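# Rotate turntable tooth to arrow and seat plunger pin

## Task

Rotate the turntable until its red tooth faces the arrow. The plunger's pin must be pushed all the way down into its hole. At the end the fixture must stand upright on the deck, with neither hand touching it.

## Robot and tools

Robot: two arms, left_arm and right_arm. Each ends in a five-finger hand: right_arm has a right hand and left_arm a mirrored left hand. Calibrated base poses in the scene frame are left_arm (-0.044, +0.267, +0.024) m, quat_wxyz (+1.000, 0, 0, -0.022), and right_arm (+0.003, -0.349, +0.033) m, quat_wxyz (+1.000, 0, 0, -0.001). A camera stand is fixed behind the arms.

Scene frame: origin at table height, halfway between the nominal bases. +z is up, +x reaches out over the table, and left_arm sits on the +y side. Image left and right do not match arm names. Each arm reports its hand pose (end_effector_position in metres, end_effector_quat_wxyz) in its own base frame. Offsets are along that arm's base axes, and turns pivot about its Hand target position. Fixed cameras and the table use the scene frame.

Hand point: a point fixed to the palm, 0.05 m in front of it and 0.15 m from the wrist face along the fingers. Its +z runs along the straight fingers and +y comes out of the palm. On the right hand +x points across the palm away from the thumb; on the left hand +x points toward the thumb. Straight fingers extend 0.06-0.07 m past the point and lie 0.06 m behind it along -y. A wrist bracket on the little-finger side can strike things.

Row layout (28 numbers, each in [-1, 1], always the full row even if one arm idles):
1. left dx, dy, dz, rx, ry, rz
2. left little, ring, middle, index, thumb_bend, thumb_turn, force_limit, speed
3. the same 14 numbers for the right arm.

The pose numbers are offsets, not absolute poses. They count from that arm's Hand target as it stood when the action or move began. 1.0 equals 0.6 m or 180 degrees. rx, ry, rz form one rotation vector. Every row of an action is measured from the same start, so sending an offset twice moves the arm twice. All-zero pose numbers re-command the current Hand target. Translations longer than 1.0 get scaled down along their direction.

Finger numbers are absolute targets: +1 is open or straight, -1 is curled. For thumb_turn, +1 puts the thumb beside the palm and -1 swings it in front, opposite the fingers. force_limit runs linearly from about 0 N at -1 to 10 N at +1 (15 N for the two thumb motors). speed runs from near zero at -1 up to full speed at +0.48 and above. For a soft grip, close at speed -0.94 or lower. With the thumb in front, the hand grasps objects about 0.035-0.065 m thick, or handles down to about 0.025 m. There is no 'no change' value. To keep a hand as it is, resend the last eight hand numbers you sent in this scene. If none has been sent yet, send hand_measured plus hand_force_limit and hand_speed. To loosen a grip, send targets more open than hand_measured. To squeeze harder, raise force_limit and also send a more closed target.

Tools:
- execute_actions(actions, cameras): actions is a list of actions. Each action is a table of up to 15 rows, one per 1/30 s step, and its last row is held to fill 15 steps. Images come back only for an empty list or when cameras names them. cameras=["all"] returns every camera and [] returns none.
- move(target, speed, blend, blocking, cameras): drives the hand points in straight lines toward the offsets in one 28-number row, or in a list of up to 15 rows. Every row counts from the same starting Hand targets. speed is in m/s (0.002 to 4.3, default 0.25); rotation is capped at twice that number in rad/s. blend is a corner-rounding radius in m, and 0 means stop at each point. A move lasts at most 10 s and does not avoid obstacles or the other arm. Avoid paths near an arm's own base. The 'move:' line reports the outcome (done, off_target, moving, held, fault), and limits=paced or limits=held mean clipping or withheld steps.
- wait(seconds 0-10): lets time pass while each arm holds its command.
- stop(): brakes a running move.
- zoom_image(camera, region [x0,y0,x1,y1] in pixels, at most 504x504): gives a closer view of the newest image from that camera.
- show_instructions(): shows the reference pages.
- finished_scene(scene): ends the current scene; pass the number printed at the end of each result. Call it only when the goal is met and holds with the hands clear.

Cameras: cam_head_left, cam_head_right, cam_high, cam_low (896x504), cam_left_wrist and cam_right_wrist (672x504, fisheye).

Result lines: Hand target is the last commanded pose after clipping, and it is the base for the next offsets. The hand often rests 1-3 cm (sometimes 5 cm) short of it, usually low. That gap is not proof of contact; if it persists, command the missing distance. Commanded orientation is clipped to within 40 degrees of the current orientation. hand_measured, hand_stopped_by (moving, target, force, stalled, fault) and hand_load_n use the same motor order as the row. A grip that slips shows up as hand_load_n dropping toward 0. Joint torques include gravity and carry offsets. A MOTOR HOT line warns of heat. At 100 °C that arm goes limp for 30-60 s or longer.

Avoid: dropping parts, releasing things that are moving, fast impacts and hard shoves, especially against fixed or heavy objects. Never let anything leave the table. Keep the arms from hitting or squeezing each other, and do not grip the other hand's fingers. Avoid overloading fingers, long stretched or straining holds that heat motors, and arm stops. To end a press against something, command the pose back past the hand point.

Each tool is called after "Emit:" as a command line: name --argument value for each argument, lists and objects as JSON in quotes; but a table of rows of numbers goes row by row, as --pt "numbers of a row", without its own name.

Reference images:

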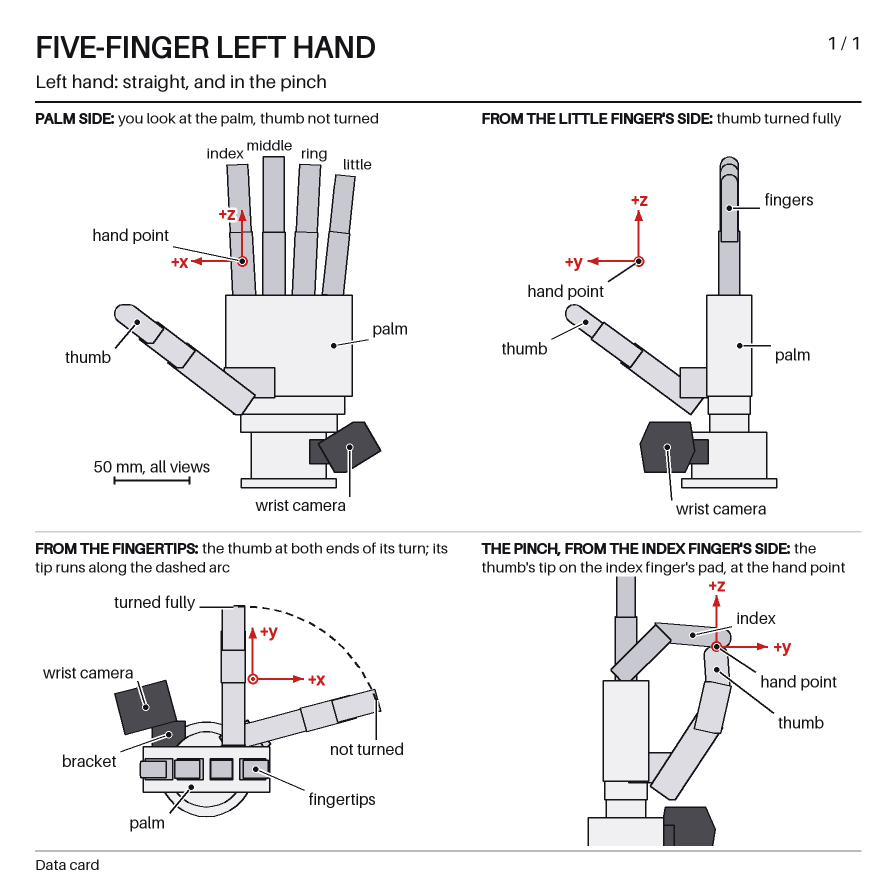

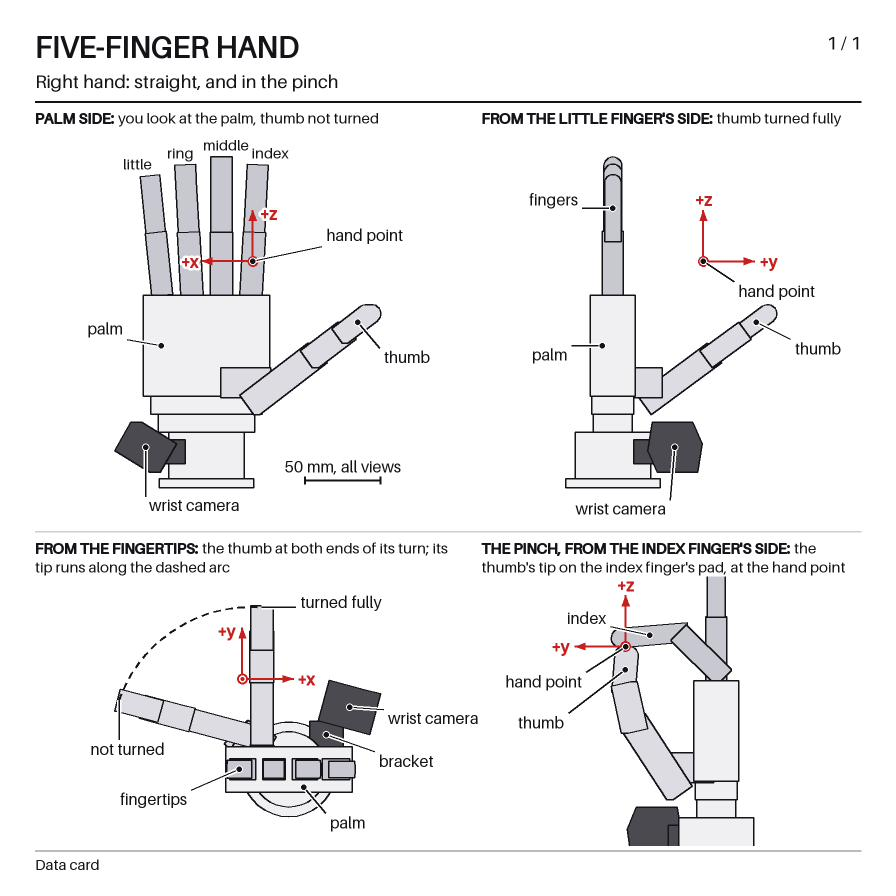

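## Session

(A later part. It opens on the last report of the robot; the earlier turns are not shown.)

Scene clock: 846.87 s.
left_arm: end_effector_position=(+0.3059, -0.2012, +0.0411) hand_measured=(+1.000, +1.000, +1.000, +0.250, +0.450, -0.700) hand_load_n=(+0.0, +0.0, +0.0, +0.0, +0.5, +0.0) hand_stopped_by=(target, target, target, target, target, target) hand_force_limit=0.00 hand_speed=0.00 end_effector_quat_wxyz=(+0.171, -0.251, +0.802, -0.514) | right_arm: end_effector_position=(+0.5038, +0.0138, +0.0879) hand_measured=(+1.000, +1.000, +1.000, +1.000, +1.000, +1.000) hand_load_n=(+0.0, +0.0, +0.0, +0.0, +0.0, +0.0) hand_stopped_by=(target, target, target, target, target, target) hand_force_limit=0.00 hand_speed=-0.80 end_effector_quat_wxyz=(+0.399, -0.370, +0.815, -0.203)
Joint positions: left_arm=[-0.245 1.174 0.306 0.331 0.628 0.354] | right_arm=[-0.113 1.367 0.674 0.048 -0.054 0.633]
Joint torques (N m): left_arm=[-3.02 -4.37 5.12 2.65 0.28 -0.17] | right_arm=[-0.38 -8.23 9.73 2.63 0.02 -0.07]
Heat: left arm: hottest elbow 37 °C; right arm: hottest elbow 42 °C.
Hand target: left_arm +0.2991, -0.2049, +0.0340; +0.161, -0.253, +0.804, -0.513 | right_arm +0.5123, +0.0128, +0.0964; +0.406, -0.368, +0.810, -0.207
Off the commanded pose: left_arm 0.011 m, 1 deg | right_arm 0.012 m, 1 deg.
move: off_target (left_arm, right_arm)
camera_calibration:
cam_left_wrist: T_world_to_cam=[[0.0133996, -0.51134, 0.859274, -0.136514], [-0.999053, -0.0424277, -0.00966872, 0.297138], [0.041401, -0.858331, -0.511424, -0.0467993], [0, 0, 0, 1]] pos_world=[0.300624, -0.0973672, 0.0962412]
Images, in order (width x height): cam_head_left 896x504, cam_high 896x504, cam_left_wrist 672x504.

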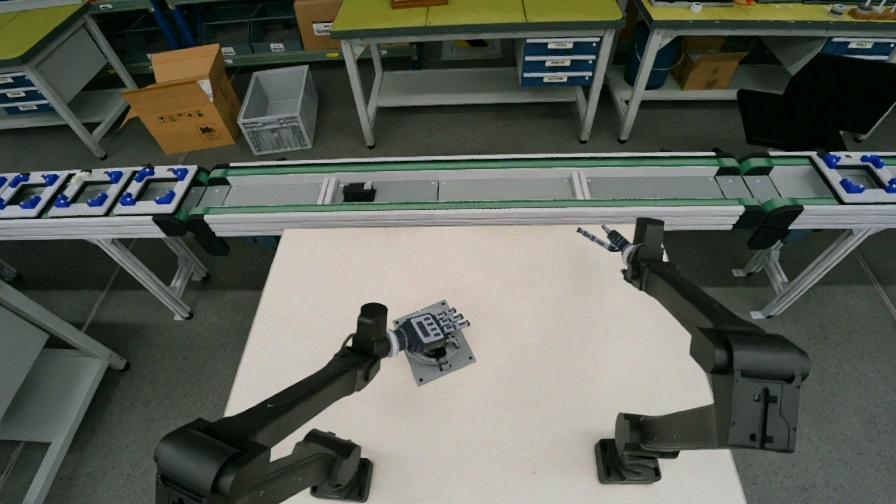

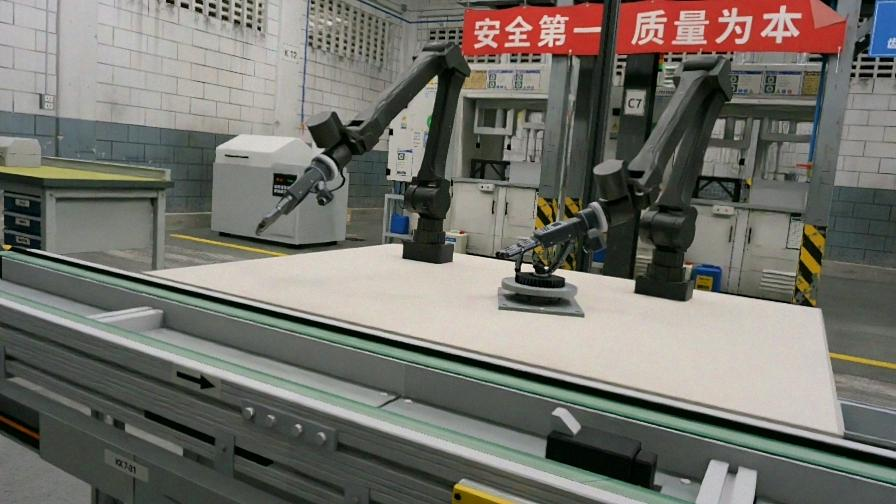

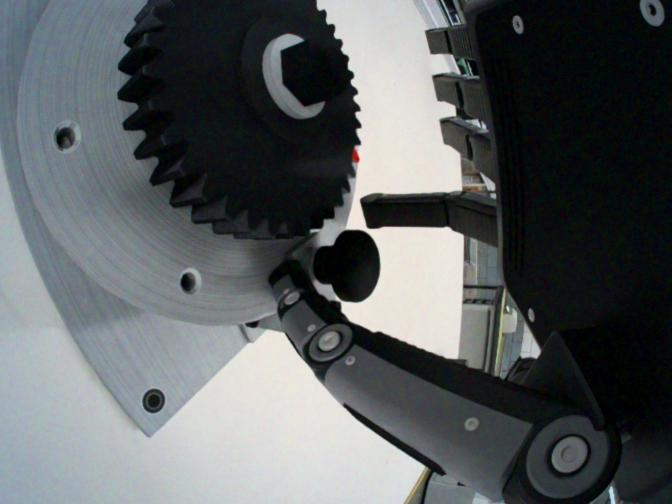

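Emit:
move --target '[0,0,0,0,0,0,1,1,1,-0.35,0.05,-0.7,0.2,-0.8,0,0,0,0,0,0,1,1,1,1,1,1,0,-0.8]' --speed 0.08 --cameras '["cam_left_wrist","cam_high"]'

Emit:
zoom_image --camera "cam_high" --region '[510, 240, 570, 290]'

Emit:
zoom_image --camera "cam_left_wrist" --region '[200, 120, 420, 320]'

Scene clock: 862.37 s.
left_arm: end_effector_position=(+0.3015, -0.1995, +0.0364) hand_measured=(+1.000, +1.000, +1.000, -0.080, +0.230, -0.700) hand_load_n=(+0.0, -0.5, +0.0, +4.5, +9.5, -0.5) hand_stopped_by=(target, target, target, force, force, target) hand_force_limit=0.20 hand_speed=-0.80 end_effector_quat_wxyz=(+0.168, -0.255, +0.804, -0.510) | right_arm: end_effector_position=(+0.5038, +0.0138, +0.0879) hand_measured=(+1.000, +1.000, +1.000, +1.000, +1.000, +1.000) hand_load_n=(+0.0, +0.0, +0.0, +0.0, -0.5, -0.5) hand_stopped_by=(target, target, target, target, target, target) hand_force_limit=0.00 hand_speed=-0.80 end_effector_quat_wxyz=(+0.399, -0.370, +0.815, -0.203)
Joint positions: left_arm=[-0.245 1.175 0.296 0.331 0.624 0.353] | right_arm=[-0.113 1.367 0.674 0.048 -0.054 0.633]
Joint torques (N m): left_arm=[-3.08 -4.19 5.81 2.67 0.46 -0.16] | right_arm=[-0.38 -8.29 9.73 2.63 0.02 -0.06]
Heat: left arm: hottest elbow 35 °C; right arm: hottest elbow 42 °C.
Hand target: left_arm +0.2991, -0.2049, +0.0339; +0.161, -0.253, +0.804, -0.513 | right_arm +0.5123, +0.0128, +0.0964; +0.406, -0.368, +0.810, -0.207
Off the commanded pose: left_arm 0.006 m, 1 deg | right_arm 0.012 m, 1 deg.
move: off_target (right_arm)
camera_calibration:
cam_left_wrist: T_world_to_cam=[[0.0243291, -0.515162, 0.856747, -0.135478], [-0.998933, -0.046176, 0.000601177, 0.291731], [0.0392515, -0.855848, -0.515736, -0.0462165], [0, 0, 0, 1]] pos_world=[0.29653, -0.0958767, 0.0920598]
Images, in order (width x height): cam_high 896x504, cam_left_wrist 672x504.

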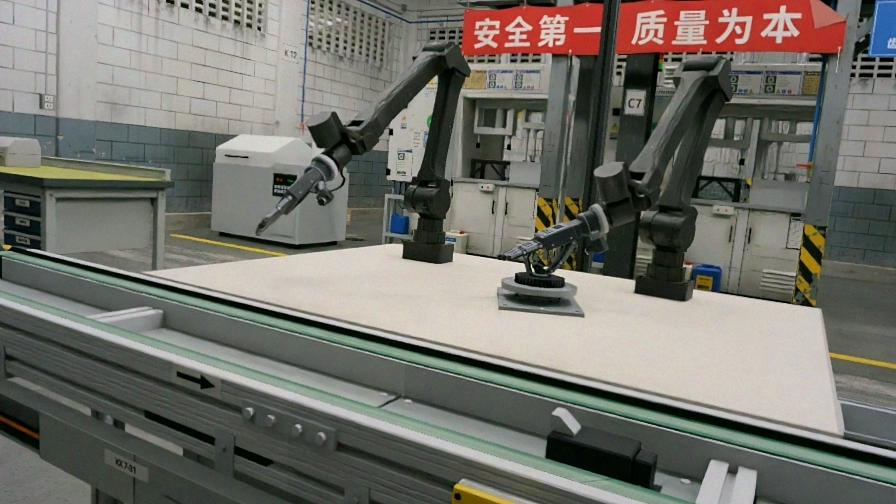

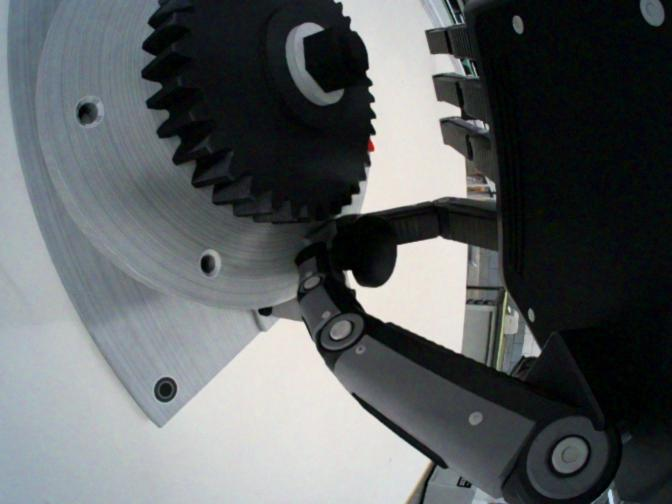

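Scaled by 8.400 from the camera's 896x504 image, which has a finer 1280x720 frame.

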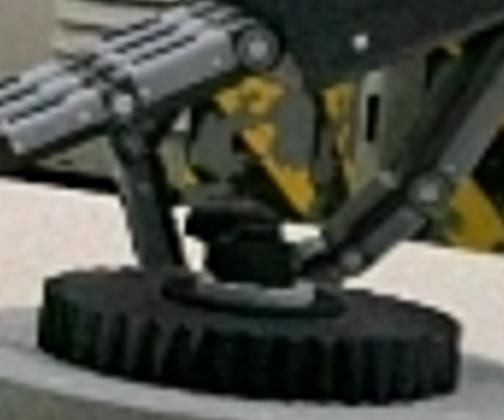

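Scaled by 2.291 from the camera's 672x504 image, which has a finer 960x720 frame.

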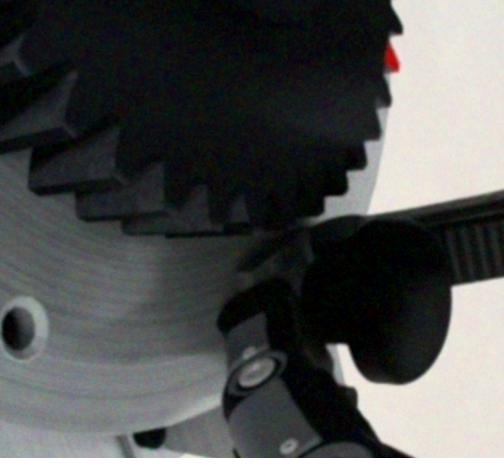

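Emit:
move --target '[0.033,0.005,0.065,0,0,0,1,1,1,-0.35,0.05,-0.7,0.2,-0.8,0,0,0,0,0,0,1,1,1,1,1,1,0,-0.8]' --speed 0.06 --cameras '["cam_left_wrist","cam_high"]'

Emit:
zoom_image --camera "cam_high" --region '[510, 240, 570, 290]'

Emit:
zoom_image --camera "cam_left_wrist" --region '[200, 120, 420, 320]'

Scene clock: 874.93 s.
left_arm: end_effector_position=(+0.2900, -0.2016, +0.0440) hand_measured=(+1.000, +1.000, +1.000, -0.080, +0.228, -0.700) hand_load_n=(+0.0, +0.0, +0.0, +4.0, +0.0, +0.0) hand_stopped_by=(target, target, target, force, force, target) hand_force_limit=0.20 hand_speed=-0.80 end_effector_quat_wxyz=(+0.126, -0.265, +0.815, -0.499) | right_arm: end_effector_position=(+0.5038, +0.0138, +0.0879) hand_measured=(+1.000, +1.000, +1.000, +1.000, +1.000, +1.000) hand_load_n=(+0.0, +0.0, +0.0, +0.0, +0.0, -0.5) hand_stopped_by=(target, target, target, target, target, target) hand_force_limit=0.00 hand_speed=-0.80 end_effector_quat_wxyz=(+0.399, -0.370, +0.815, -0.203)
Joint positions: left_arm=[-0.245 1.131 0.34 0.156 0.657 0.355] | right_arm=[-0.113 1.367 0.674 0.048 -0.054 0.633]
Joint torques (N m): left_arm=[-0.44 -7.88 9.66 1.88 0.11 0.02] | right_arm=[-0.38 -8.29 9.73 2.63 0.02 -0.06]
Heat: left arm: hottest elbow 35 °C; right arm: hottest elbow 42 °C.
Hand target: left_arm +0.3188, -0.2019, +0.0728; +0.161, -0.253, +0.804, -0.513 | right_arm +0.5123, +0.0128, +0.0964; +0.406, -0.368, +0.810, -0.207
Off the commanded pose: left_arm 0.041 m, 5 deg | right_arm 0.012 m, 1 deg.
move: off_target (left_arm, right_arm)
camera_calibration:
cam_left_wrist: T_world_to_cam=[[0.0846686, -0.520446, 0.849687, -0.161132], [-0.995949, -0.0182986, 0.0880351, 0.281034], [-0.0302694, -0.853698, -0.519887, -0.0228728], [0, 0, 0, 1]] pos_world=[0.292846, -0.0982442, 0.100279]
Images, in order (width x height): cam_high 896x504, cam_left_wrist 672x504.

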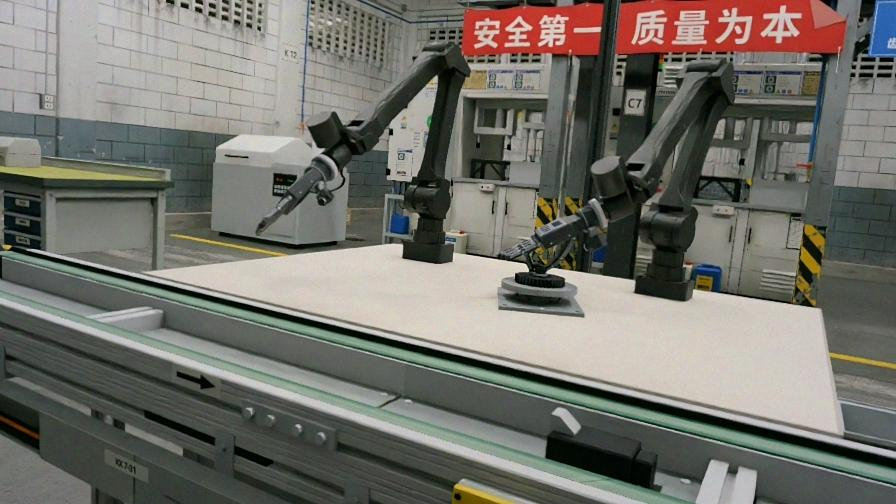

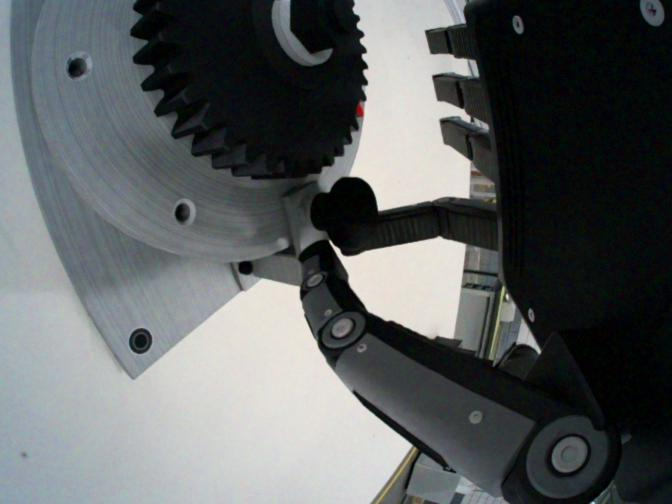

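Scaled by 8.400 from the camera's 896x504 image, which has a finer 1280x720 frame.

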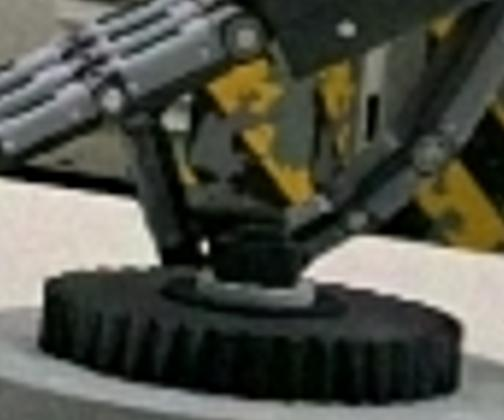

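Scaled by 2.291 from the camera's 672x504 image, which has a finer 960x720 frame.

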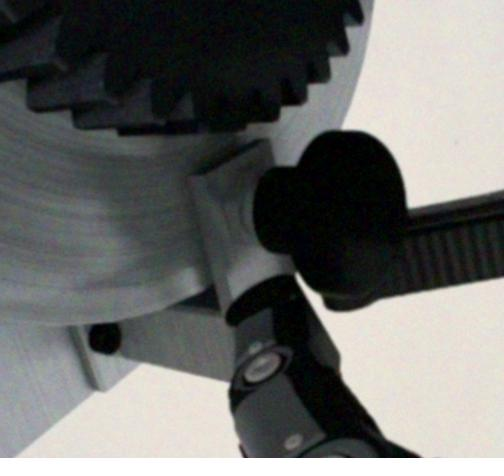

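Emit:
move --pt "0.0 0.0 0.0 0 0 0 1 1 1 0.25 0.45 -0.7 0.2 -0.2 0 0 0 0 0 0 1 1 1 1 1 1 0 -0.8" --pt "0.03 0.0 -0.005 0 0 0 1 1 1 0.25 0.45 -0.7 0.2 -0.2 0 0 0 0 0 0 1 1 1 1 1 1 0 -0.8" --speed 0.06 --cameras '["cam_left_wrist","cam_high"]'

Emit:
zoom_image --camera "cam_high" --region '[510, 240, 570, 290]'

Emit:
zoom_image --camera "cam_left_wrist" --region '[200, 120, 420, 320]'

Scene clock: 895.90 s.
left_arm: end_effector_position=(+0.3064, -0.1989, +0.0509) hand_measured=(+1.000, +1.000, +1.000, +0.250, +0.450, -0.700) hand_load_n=(+0.0, +0.0, +0.0, +0.0, +1.0, +0.5) hand_stopped_by=(target, target, target, target, target, target) hand_force_limit=0.20 hand_speed=-0.20 end_effector_quat_wxyz=(+0.134, -0.268, +0.811, -0.503) | right_arm: end_effector_position=(+0.5038, +0.0138, +0.0879) hand_measured=(+1.000, +1.000, +1.000, +1.000, +1.000, +1.000) hand_load_n=(+0.0, +0.0, +0.0, +0.0, +0.0, +0.0) hand_stopped_by=(target, target, target, target, target, target) hand_force_limit=0.00 hand_speed=-0.80 end_effector_quat_wxyz=(+0.399, -0.370, +0.815, -0.203)
Joint positions: left_arm=[-0.222 1.154 0.372 0.158 0.667 0.36] | right_arm=[-0.113 1.367 0.674 0.048 -0.054 0.633]
Joint torques (N m): left_arm=[-0.85 -4.78 10.02 2.65 0.32 0.1] | right_arm=[-0.38 -8.23 9.73 2.63 0.02 -0.07]
Heat: left arm: hottest elbow 36 °C; right arm: hottest elbow 43 °C.
Hand target: left_arm +0.3369, -0.2019, +0.0700; +0.161, -0.253, +0.804, -0.513 | right_arm +0.5123, +0.0128, +0.0964; +0.406, -0.368, +0.810, -0.207
Off the commanded pose: left_arm 0.036 m, 4 deg | right_arm 0.012 m, 1 deg.
move: off_target (left_arm, right_arm)
camera_calibration:
cam_left_wrist: T_world_to_cam=[[0.0803016, -0.513879, 0.854096, -0.164526], [-0.996686, -0.0302284, 0.0755205, 0.295282], [-0.0129905, -0.85733, -0.514604, -0.0226663], [0, 0, 0, 1]] pos_world=[0.307221, -0.0950531, 0.106557]
Images, in order (width x height): cam_high 896x504, cam_left_wrist 672x504.

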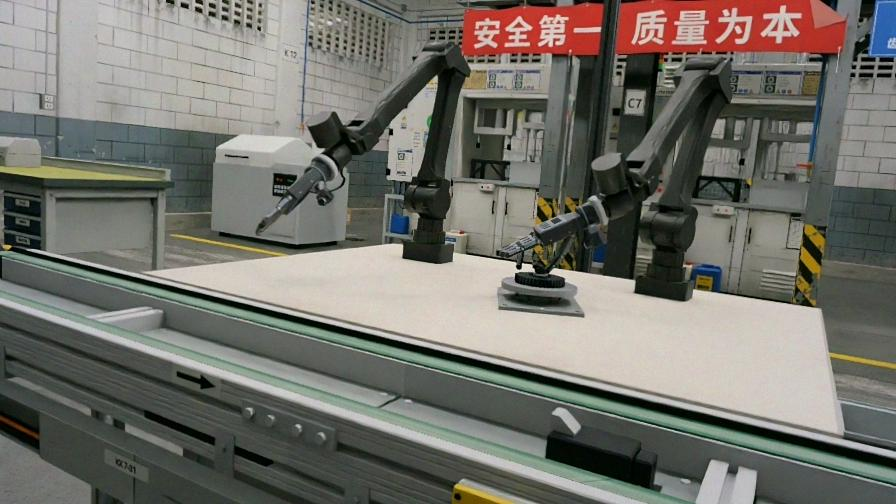

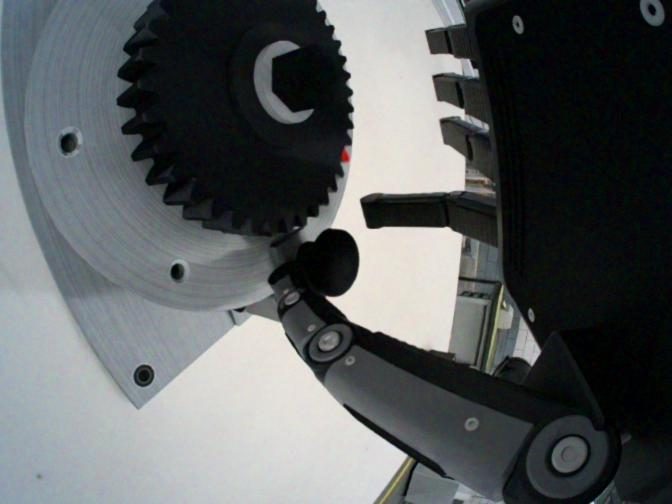

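Scaled by 8.400 from the camera's 896x504 image, which has a finer 1280x720 frame.

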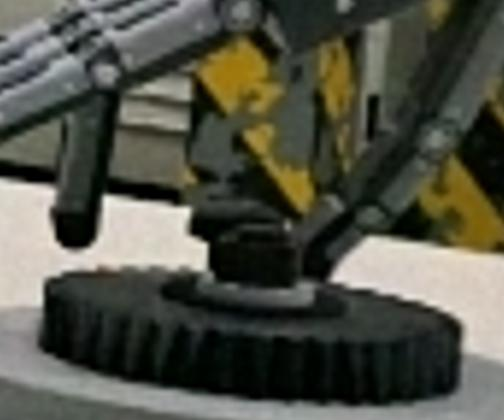

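Scaled by 2.291 from the camera's 672x504 image, which has a finer 960x720 frame.

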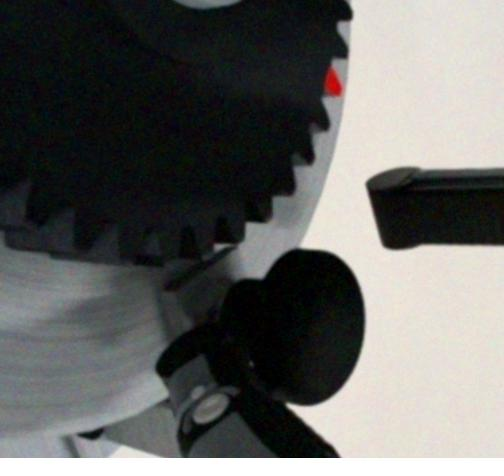

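Emit:
move --target '[-0.005,-0.006,-0.02,0,0,0,1,1,1,0.25,0.45,-0.7,0.2,-0.2,0,0,0,0,0,0,1,1,1,1,1,1,0,-0.8]' --speed 0.06 --cameras '["cam_left_wrist","cam_high"]'

Emit:
zoom_image --camera "cam_high" --region '[510, 240, 570, 290]'

Emit:
zoom_image --camera "cam_left_wrist" --region '[200, 120, 420, 320]'

Scene clock: 904.97 s.
left_arm: end_effector_position=(+0.3159, -0.1986, +0.0453) hand_measured=(+1.000, +1.000, +1.000, +0.250, +0.450, -0.700) hand_load_n=(+0.0, +0.0, +0.0, +0.0, +2.0, +0.0) hand_stopped_by=(target, target, target, target, target, target) hand_force_limit=0.20 hand_speed=-0.20 end_effector_quat_wxyz=(+0.146, -0.267, +0.809, -0.503) | right_arm: end_effector_position=(+0.5038, +0.0138, +0.0879) hand_measured=(+1.000, +1.000, +1.000, +1.000, +1.000, +1.000) hand_load_n=(+0.0, +0.0, +0.0, +0.0, +0.0, -0.5) hand_stopped_by=(target, target, target, target, target, target) hand_force_limit=0.00 hand_speed=-0.80 end_effector_quat_wxyz=(+0.399, -0.370, +0.815, -0.203)
Joint positions: left_arm=[-0.222 1.195 0.372 0.218 0.652 0.36] | right_arm=[-0.113 1.367 0.674 0.048 -0.054 0.633]
Joint torques (N m): left_arm=[-2.37 -5.25 8.44 2.89 0.43 -0.04] | right_arm=[-0.38 -8.29 9.72 2.63 0.02 -0.06]
Heat: left arm: hottest elbow 36 °C; right arm: hottest elbow 43 °C.
Hand target: left_arm +0.3339, -0.2055, +0.0579; +0.161, -0.253, +0.804, -0.513 | right_arm +0.5123, +0.0128, +0.0964; +0.406, -0.368, +0.810, -0.207
Off the commanded pose: left_arm 0.023 m, 3 deg | right_arm 0.012 m, 1 deg.
move: off_target (left_arm, right_arm)
camera_calibration:
cam_left_wrist: T_world_to_cam=[[0.0690041, -0.516835, 0.8533, -0.157293], [-0.997577, -0.0433427, 0.0544192, 0.30389], [0.00885854, -0.854987, -0.518573, -0.0315226], [0, 0, 0, 1]] pos_world=[0.314287, -0.0950746, 0.101334]
Images, in order (width x height): cam_high 896x504, cam_left_wrist 672x504.

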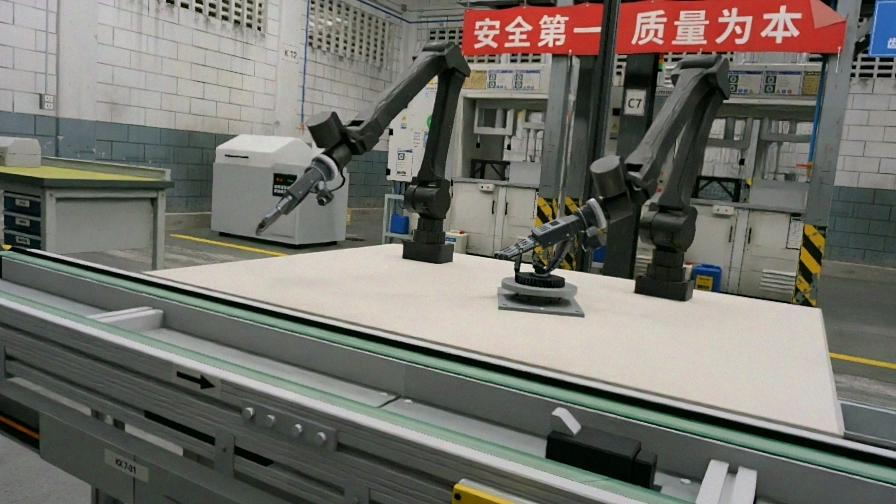

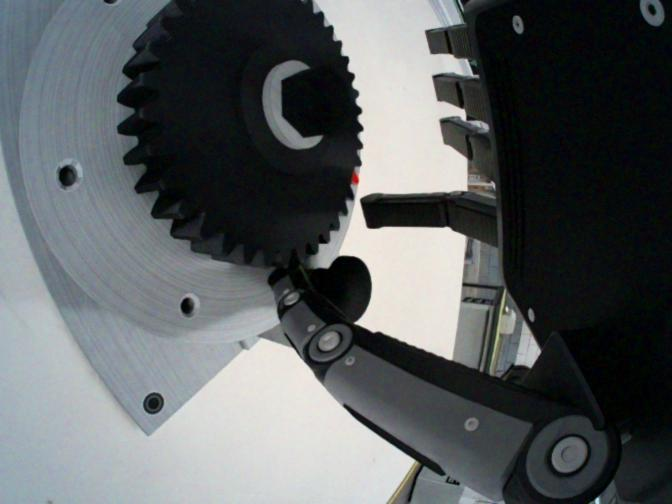

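Scaled by 8.400 from the camera's 896x504 image, which has a finer 1280x720 frame.

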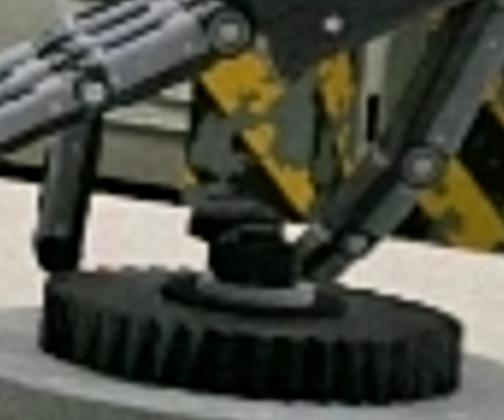

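Scaled by 2.291 from the camera's 672x504 image, which has a finer 960x720 frame.

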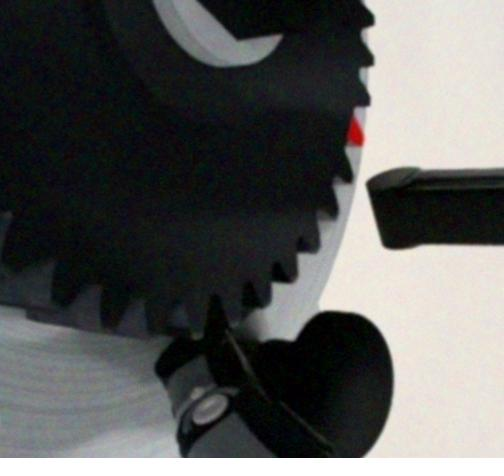

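Emit:
move --pt "-0.0565 0.0042 0.07 0.0005 0.0002 0.0948 1 1 1 0.25 0.4 -0.75 0.2 -0.2 0 0 0 0 0 0 1 1 1 1 1 1 0 -0.8" --pt "-0.0565 0.0025 -0.038 0.0005 0.0002 0.0948 1 1 1 0.25 0.4 -0.75 0.2 -0.2 0 0 0 0 0 0 1 1 1 1 1 1 0 -0.8" --speed 0.12 --cameras '["cam_left_wrist","cam_high","cam_head_left"]'

Emit:
zoom_image --camera "cam_high" --region '[510, 240, 570, 290]'

Emit:
zoom_image --camera "cam_left_wrist" --region '[200, 120, 420, 320]'

Emit:
zoom_image --camera "cam_head_left" --region '[410, 310, 480, 380]'

Scene clock: 964.10 s.
left_arm: end_effector_position=(+0.3046, -0.2000, +0.0407) hand_measured=(+1.000, +1.000, +1.000, +0.250, +0.402, -0.750) hand_load_n=(+0.0, -0.5, +0.0, +0.0, +1.5, -0.5) hand_stopped_by=(target, target, target, target, target, target) hand_force_limit=0.20 hand_speed=-0.20 end_effector_quat_wxyz=(+0.243, -0.369, +0.757, -0.482) | right_arm: end_effector_position=(+0.5038, +0.0138, +0.0879) hand_measured=(+1.000, +1.000, +1.000, +1.000, +1.000, +1.000) hand_load_n=(+0.0, +0.0, +0.0, +0.0, +0.0, -0.5) hand_stopped_by=(target, target, target, target, target, target) hand_force_limit=0.00 hand_speed=-0.80 end_effector_quat_wxyz=(+0.399, -0.370, +0.815, -0.203)
Joint positions: left_arm=[-0.393 1.072 0.222 0.406 0.233 0.122] | right_arm=[-0.113 1.367 0.674 0.048 -0.054 0.633]
Joint torques (N m): left_arm=[-3.08 -2.84 5.6 2.93 0.07 -0.17] | right_arm=[-0.38 -8.29 9.72 2.65 0.02 -0.07]
Heat: left arm: hottest elbow 36 °C; right arm: hottest elbow 43 °C.
Hand target: left_arm +0.3000, -0.2041, +0.0353; +0.236, -0.370, +0.758, -0.483 | right_arm +0.5123, +0.0128, +0.0964; +0.406, -0.368, +0.810, -0.207
Off the commanded pose: left_arm 0.008 m, 1 deg | right_arm 0.012 m, 1 deg.
move: off_target (right_arm)
camera_calibration:
cam_left_wrist: T_world_to_cam=[[0.168264, -0.483835, 0.858831, -0.177143], [-0.942574, -0.33398, -0.00348135, 0.220175], [0.288517, -0.808926, -0.512247, -0.111181], [0, 0, 0, 1]] pos_world=[0.269416, -0.102111, 0.0959504]
Images, in order (width x height): cam_head_left 896x504, cam_high 896x504, cam_left_wrist 672x504.

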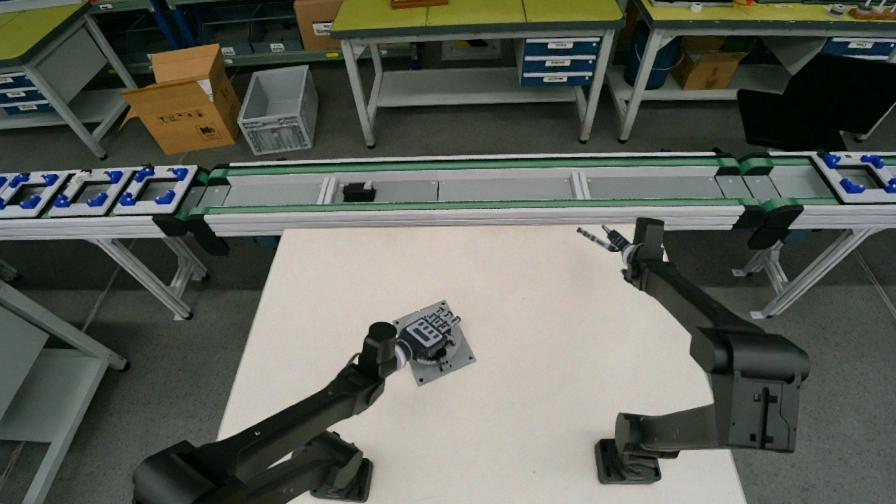

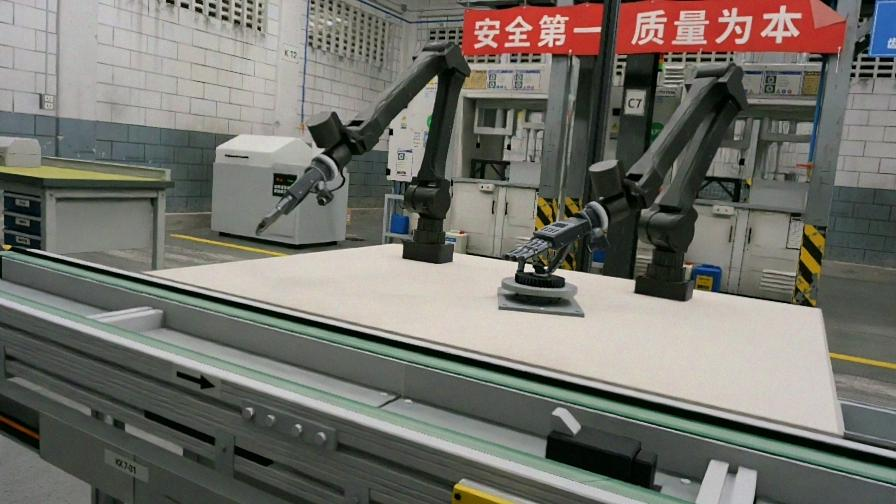

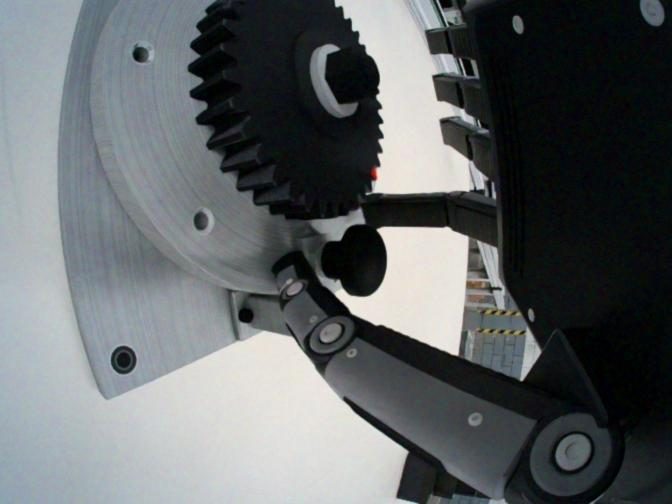

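Scaled by 8.400 from the camera's 896x504 image, which has a finer 1280x720 frame.

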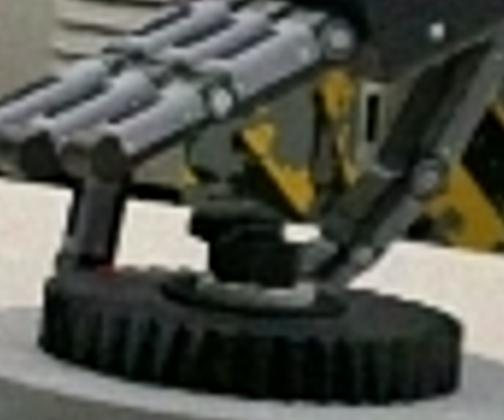

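Scaled by 2.291 from the camera's 672x504 image, which has a finer 960x720 frame.

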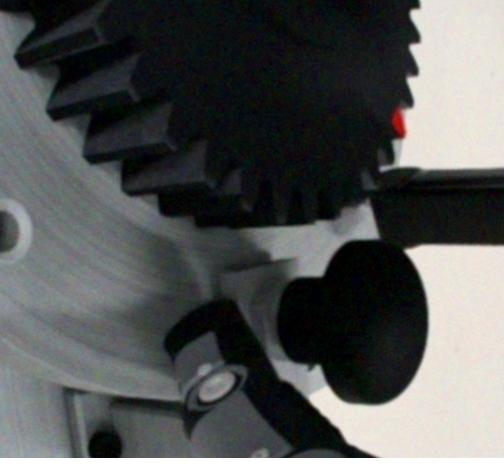

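Scaled by 7.200 from the camera's 896x504 image, which has a finer 1280x720 frame.

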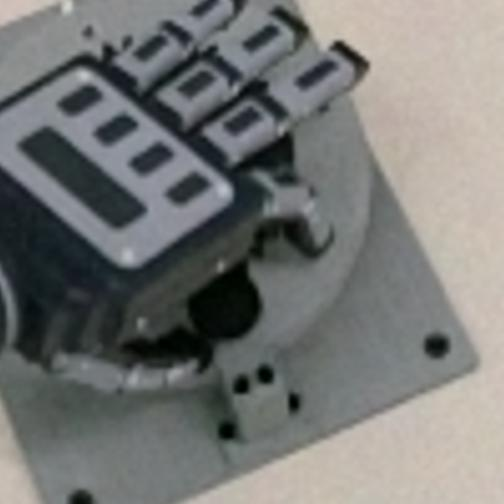

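Emit:
move --target '[0,0,0,0,0,0,1,1,1,-0.35,0.02,-0.75,0.3,-0.8,0,0,0,0,0,0,1,1,1,1,1,1,0,-0.8]' --speed 0.08 --cameras '["cam_left_wrist","cam_high"]'

Emit:
zoom_image --camera "cam_high" --region '[510, 240, 570, 290]'

Emit:
zoom_image --camera "cam_left_wrist" --region '[200, 120, 420, 320]'

Scene clock: 972.27 s.
left_arm: end_effector_position=(+0.3022, -0.1988, +0.0380) hand_measured=(+1.000, +1.000, +1.000, -0.078, +0.240, -0.750) hand_load_n=(+0.0, +0.0, +0.0, +7.5, +10.5, -1.5) hand_stopped_by=(target, target, target, force, force, target) hand_force_limit=0.30 hand_speed=-0.80 end_effector_quat_wxyz=(+0.242, -0.370, +0.757, -0.481) | right_arm: end_effector_position=(+0.5038, +0.0138, +0.0879) hand_measured=(+1.000, +1.000, +1.000, +1.000, +1.000, +1.000) hand_load_n=(+0.0, +0.0, +0.0, +0.0, +0.0, -0.5) hand_stopped_by=(target, target, target, target, target, target) hand_force_limit=0.00 hand_speed=-0.80 end_effector_quat_wxyz=(+0.399, -0.370, +0.815, -0.203)
Joint positions: left_arm=[-0.393 1.072 0.215 0.41 0.232 0.121] | right_arm=[-0.113 1.367 0.674 0.048 -0.054 0.633]
Joint torques (N m): left_arm=[-3.08 -2.67 6.05 2.78 0.11 -0.16] | right_arm=[-0.38 -8.29 9.72 2.63 0.02 -0.06]
Heat: left arm: hottest elbow 36 °C; right arm: hottest elbow 43 °C.
Hand target: left_arm +0.2999, -0.2040, +0.0351; +0.236, -0.370, +0.758, -0.483 | right_arm +0.5123, +0.0128, +0.0964; +0.406, -0.368, +0.810, -0.207
Off the commanded pose: left_arm 0.006 m, 1 deg | right_arm 0.012 m, 1 deg.
move: off_target (right_arm)
camera_calibration:
cam_left_wrist: T_world_to_cam=[[0.17217, -0.484792, 0.857516, -0.175188], [-0.942137, -0.335228, -0.000358727, 0.217833], [0.287637, -0.807836, -0.514457, -0.110306], [0, 0, 0, 1]] pos_world=[0.267119, -0.101015, 0.0935571]
Images, in order (width x height): cam_high 896x504, cam_left_wrist 672x504.

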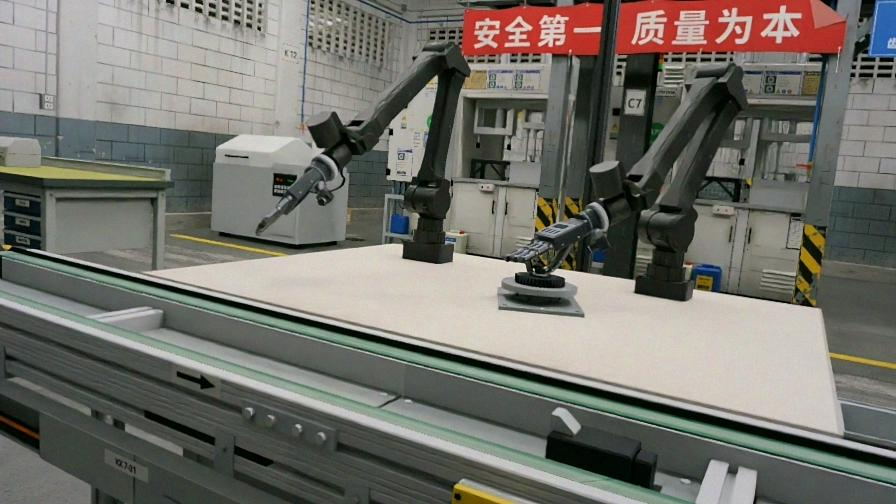

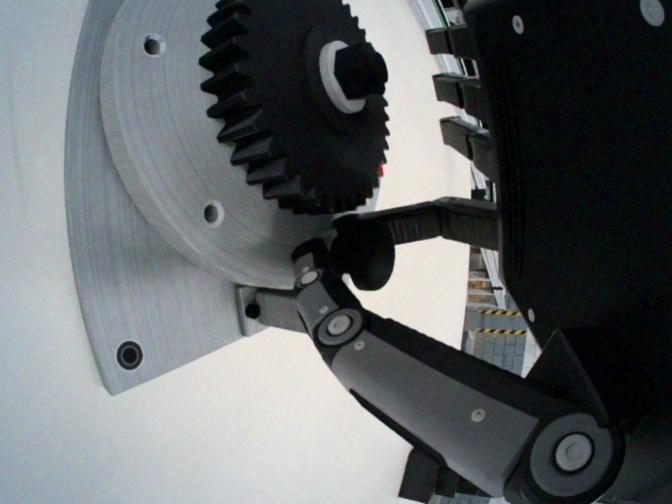

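Scaled by 8.400 from the camera's 896x504 image, which has a finer 1280x720 frame.

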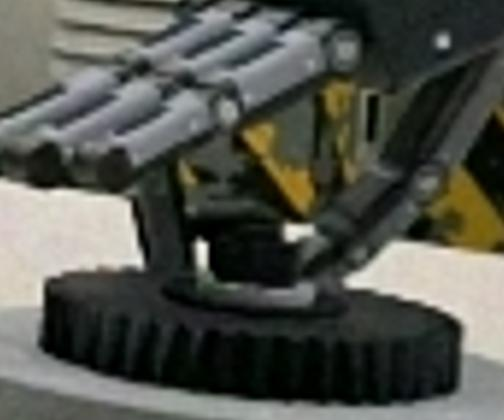

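Scaled by 2.291 from the camera's 672x504 image, which has a finer 960x720 frame.

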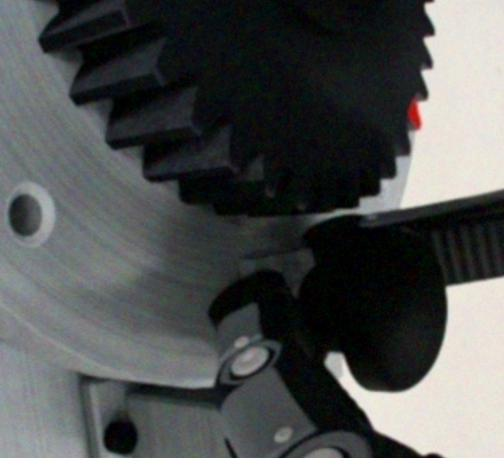

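Emit:
move --target '[0.012,-0.006,0.06,0,0,0,1,1,1,-0.35,0.02,-0.75,0.3,-0.8,0,0,0,0,0,0,1,1,1,1,1,1,0,-0.8]' --speed 0.06 --cameras '["cam_left_wrist","cam_high"]'

Emit:
zoom_image --camera "cam_high" --region '[510, 240, 570, 290]'

Emit:
zoom_image --camera "cam_left_wrist" --region '[200, 120, 420, 320]'

Scene clock: 981.33 s.
left_arm: end_effector_position=(+0.2946, -0.1936, +0.0419) hand_measured=(+1.000, +1.000, +1.000, -0.078, +0.238, -0.750) hand_load_n=(+0.0, +0.0, +0.0, +10.0, +4.0, -1.0) hand_stopped_by=(target, target, target, force, force, target) hand_force_limit=0.30 hand_speed=-0.80 end_effector_quat_wxyz=(+0.229, -0.384, +0.769, -0.458) | right_arm: end_effector_position=(+0.5038, +0.0138, +0.0879) hand_measured=(+1.000, +1.000, +1.000, +1.000, +1.000, +1.000) hand_load_n=(-0.5, +0.0, +0.0, -0.5, +0.0, -0.5) hand_stopped_by=(target, target, target, target, target, target) hand_force_limit=0.00 hand_speed=-0.80 end_effector_quat_wxyz=(+0.399, -0.370, +0.815, -0.203)
Joint positions: left_arm=[-0.396 0.998 0.242 0.247 0.218 0.121] | right_arm=[-0.113 1.367 0.674 0.048 -0.054 0.633]
Joint torques (N m): left_arm=[-2.96 -6.65 9.43 1.51 0.74 -0.17] | right_arm=[-0.44 -8.29 9.72 2.65 0.02 -0.07]
Heat: left arm: hottest elbow 35 °C; right arm: hottest elbow 43 °C.
Hand target: left_arm +0.3072, -0.2076, +0.0711; +0.236, -0.370, +0.758, -0.483 | right_arm +0.5123, +0.0128, +0.0964; +0.406, -0.368, +0.810, -0.207
Off the commanded pose: left_arm 0.035 m, 4 deg | right_arm 0.012 m, 1 deg.
move: off_target (left_arm, right_arm)
camera_calibration:
cam_left_wrist: T_world_to_cam=[[0.223939, -0.507825, 0.831845, -0.193323], [-0.937352, -0.345946, 0.041149, 0.207183], [0.266877, -0.788946, -0.553481, -0.0905783], [0, 0, 0, 1]] pos_world=[0.26167, -0.0979615, 0.102156]
Images, in order (width x height): cam_high 896x504, cam_left_wrist 672x504.

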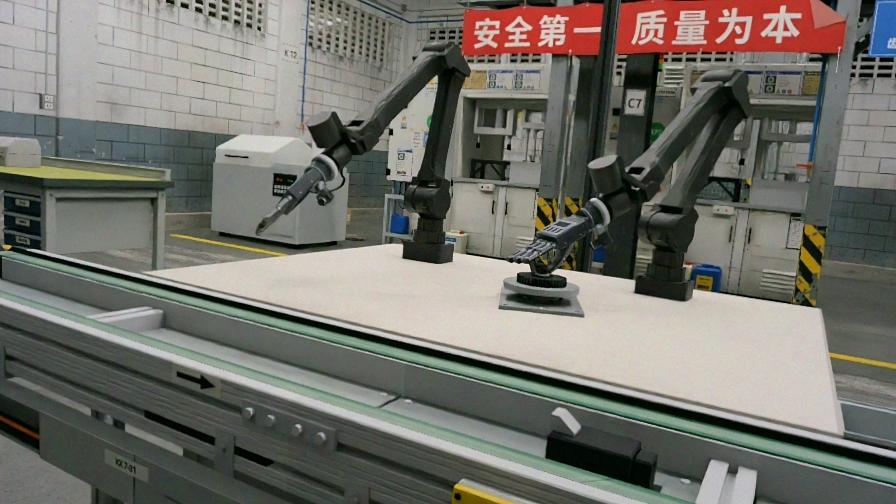

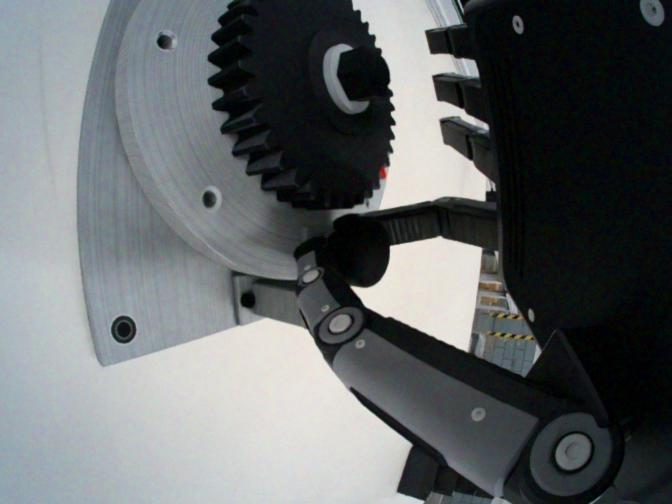

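Scaled by 8.400 from the camera's 896x504 image, which has a finer 1280x720 frame.

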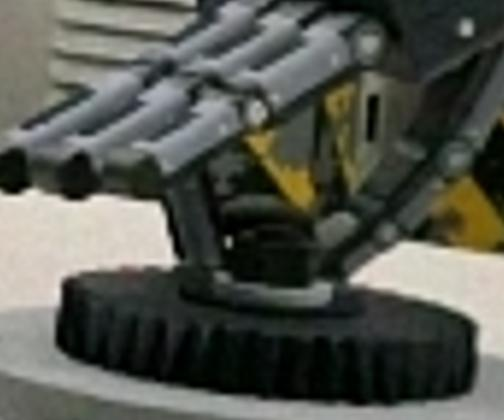

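Scaled by 2.291 from the camera's 672x504 image, which has a finer 960x720 frame.

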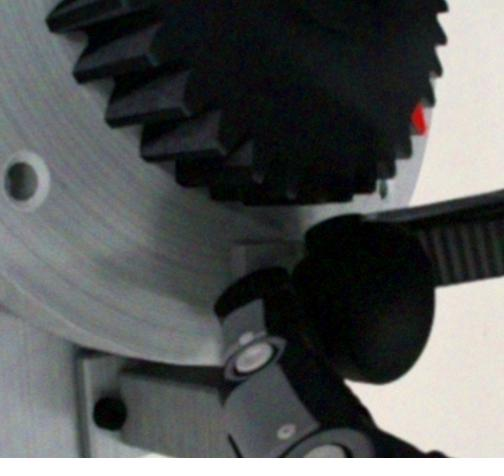

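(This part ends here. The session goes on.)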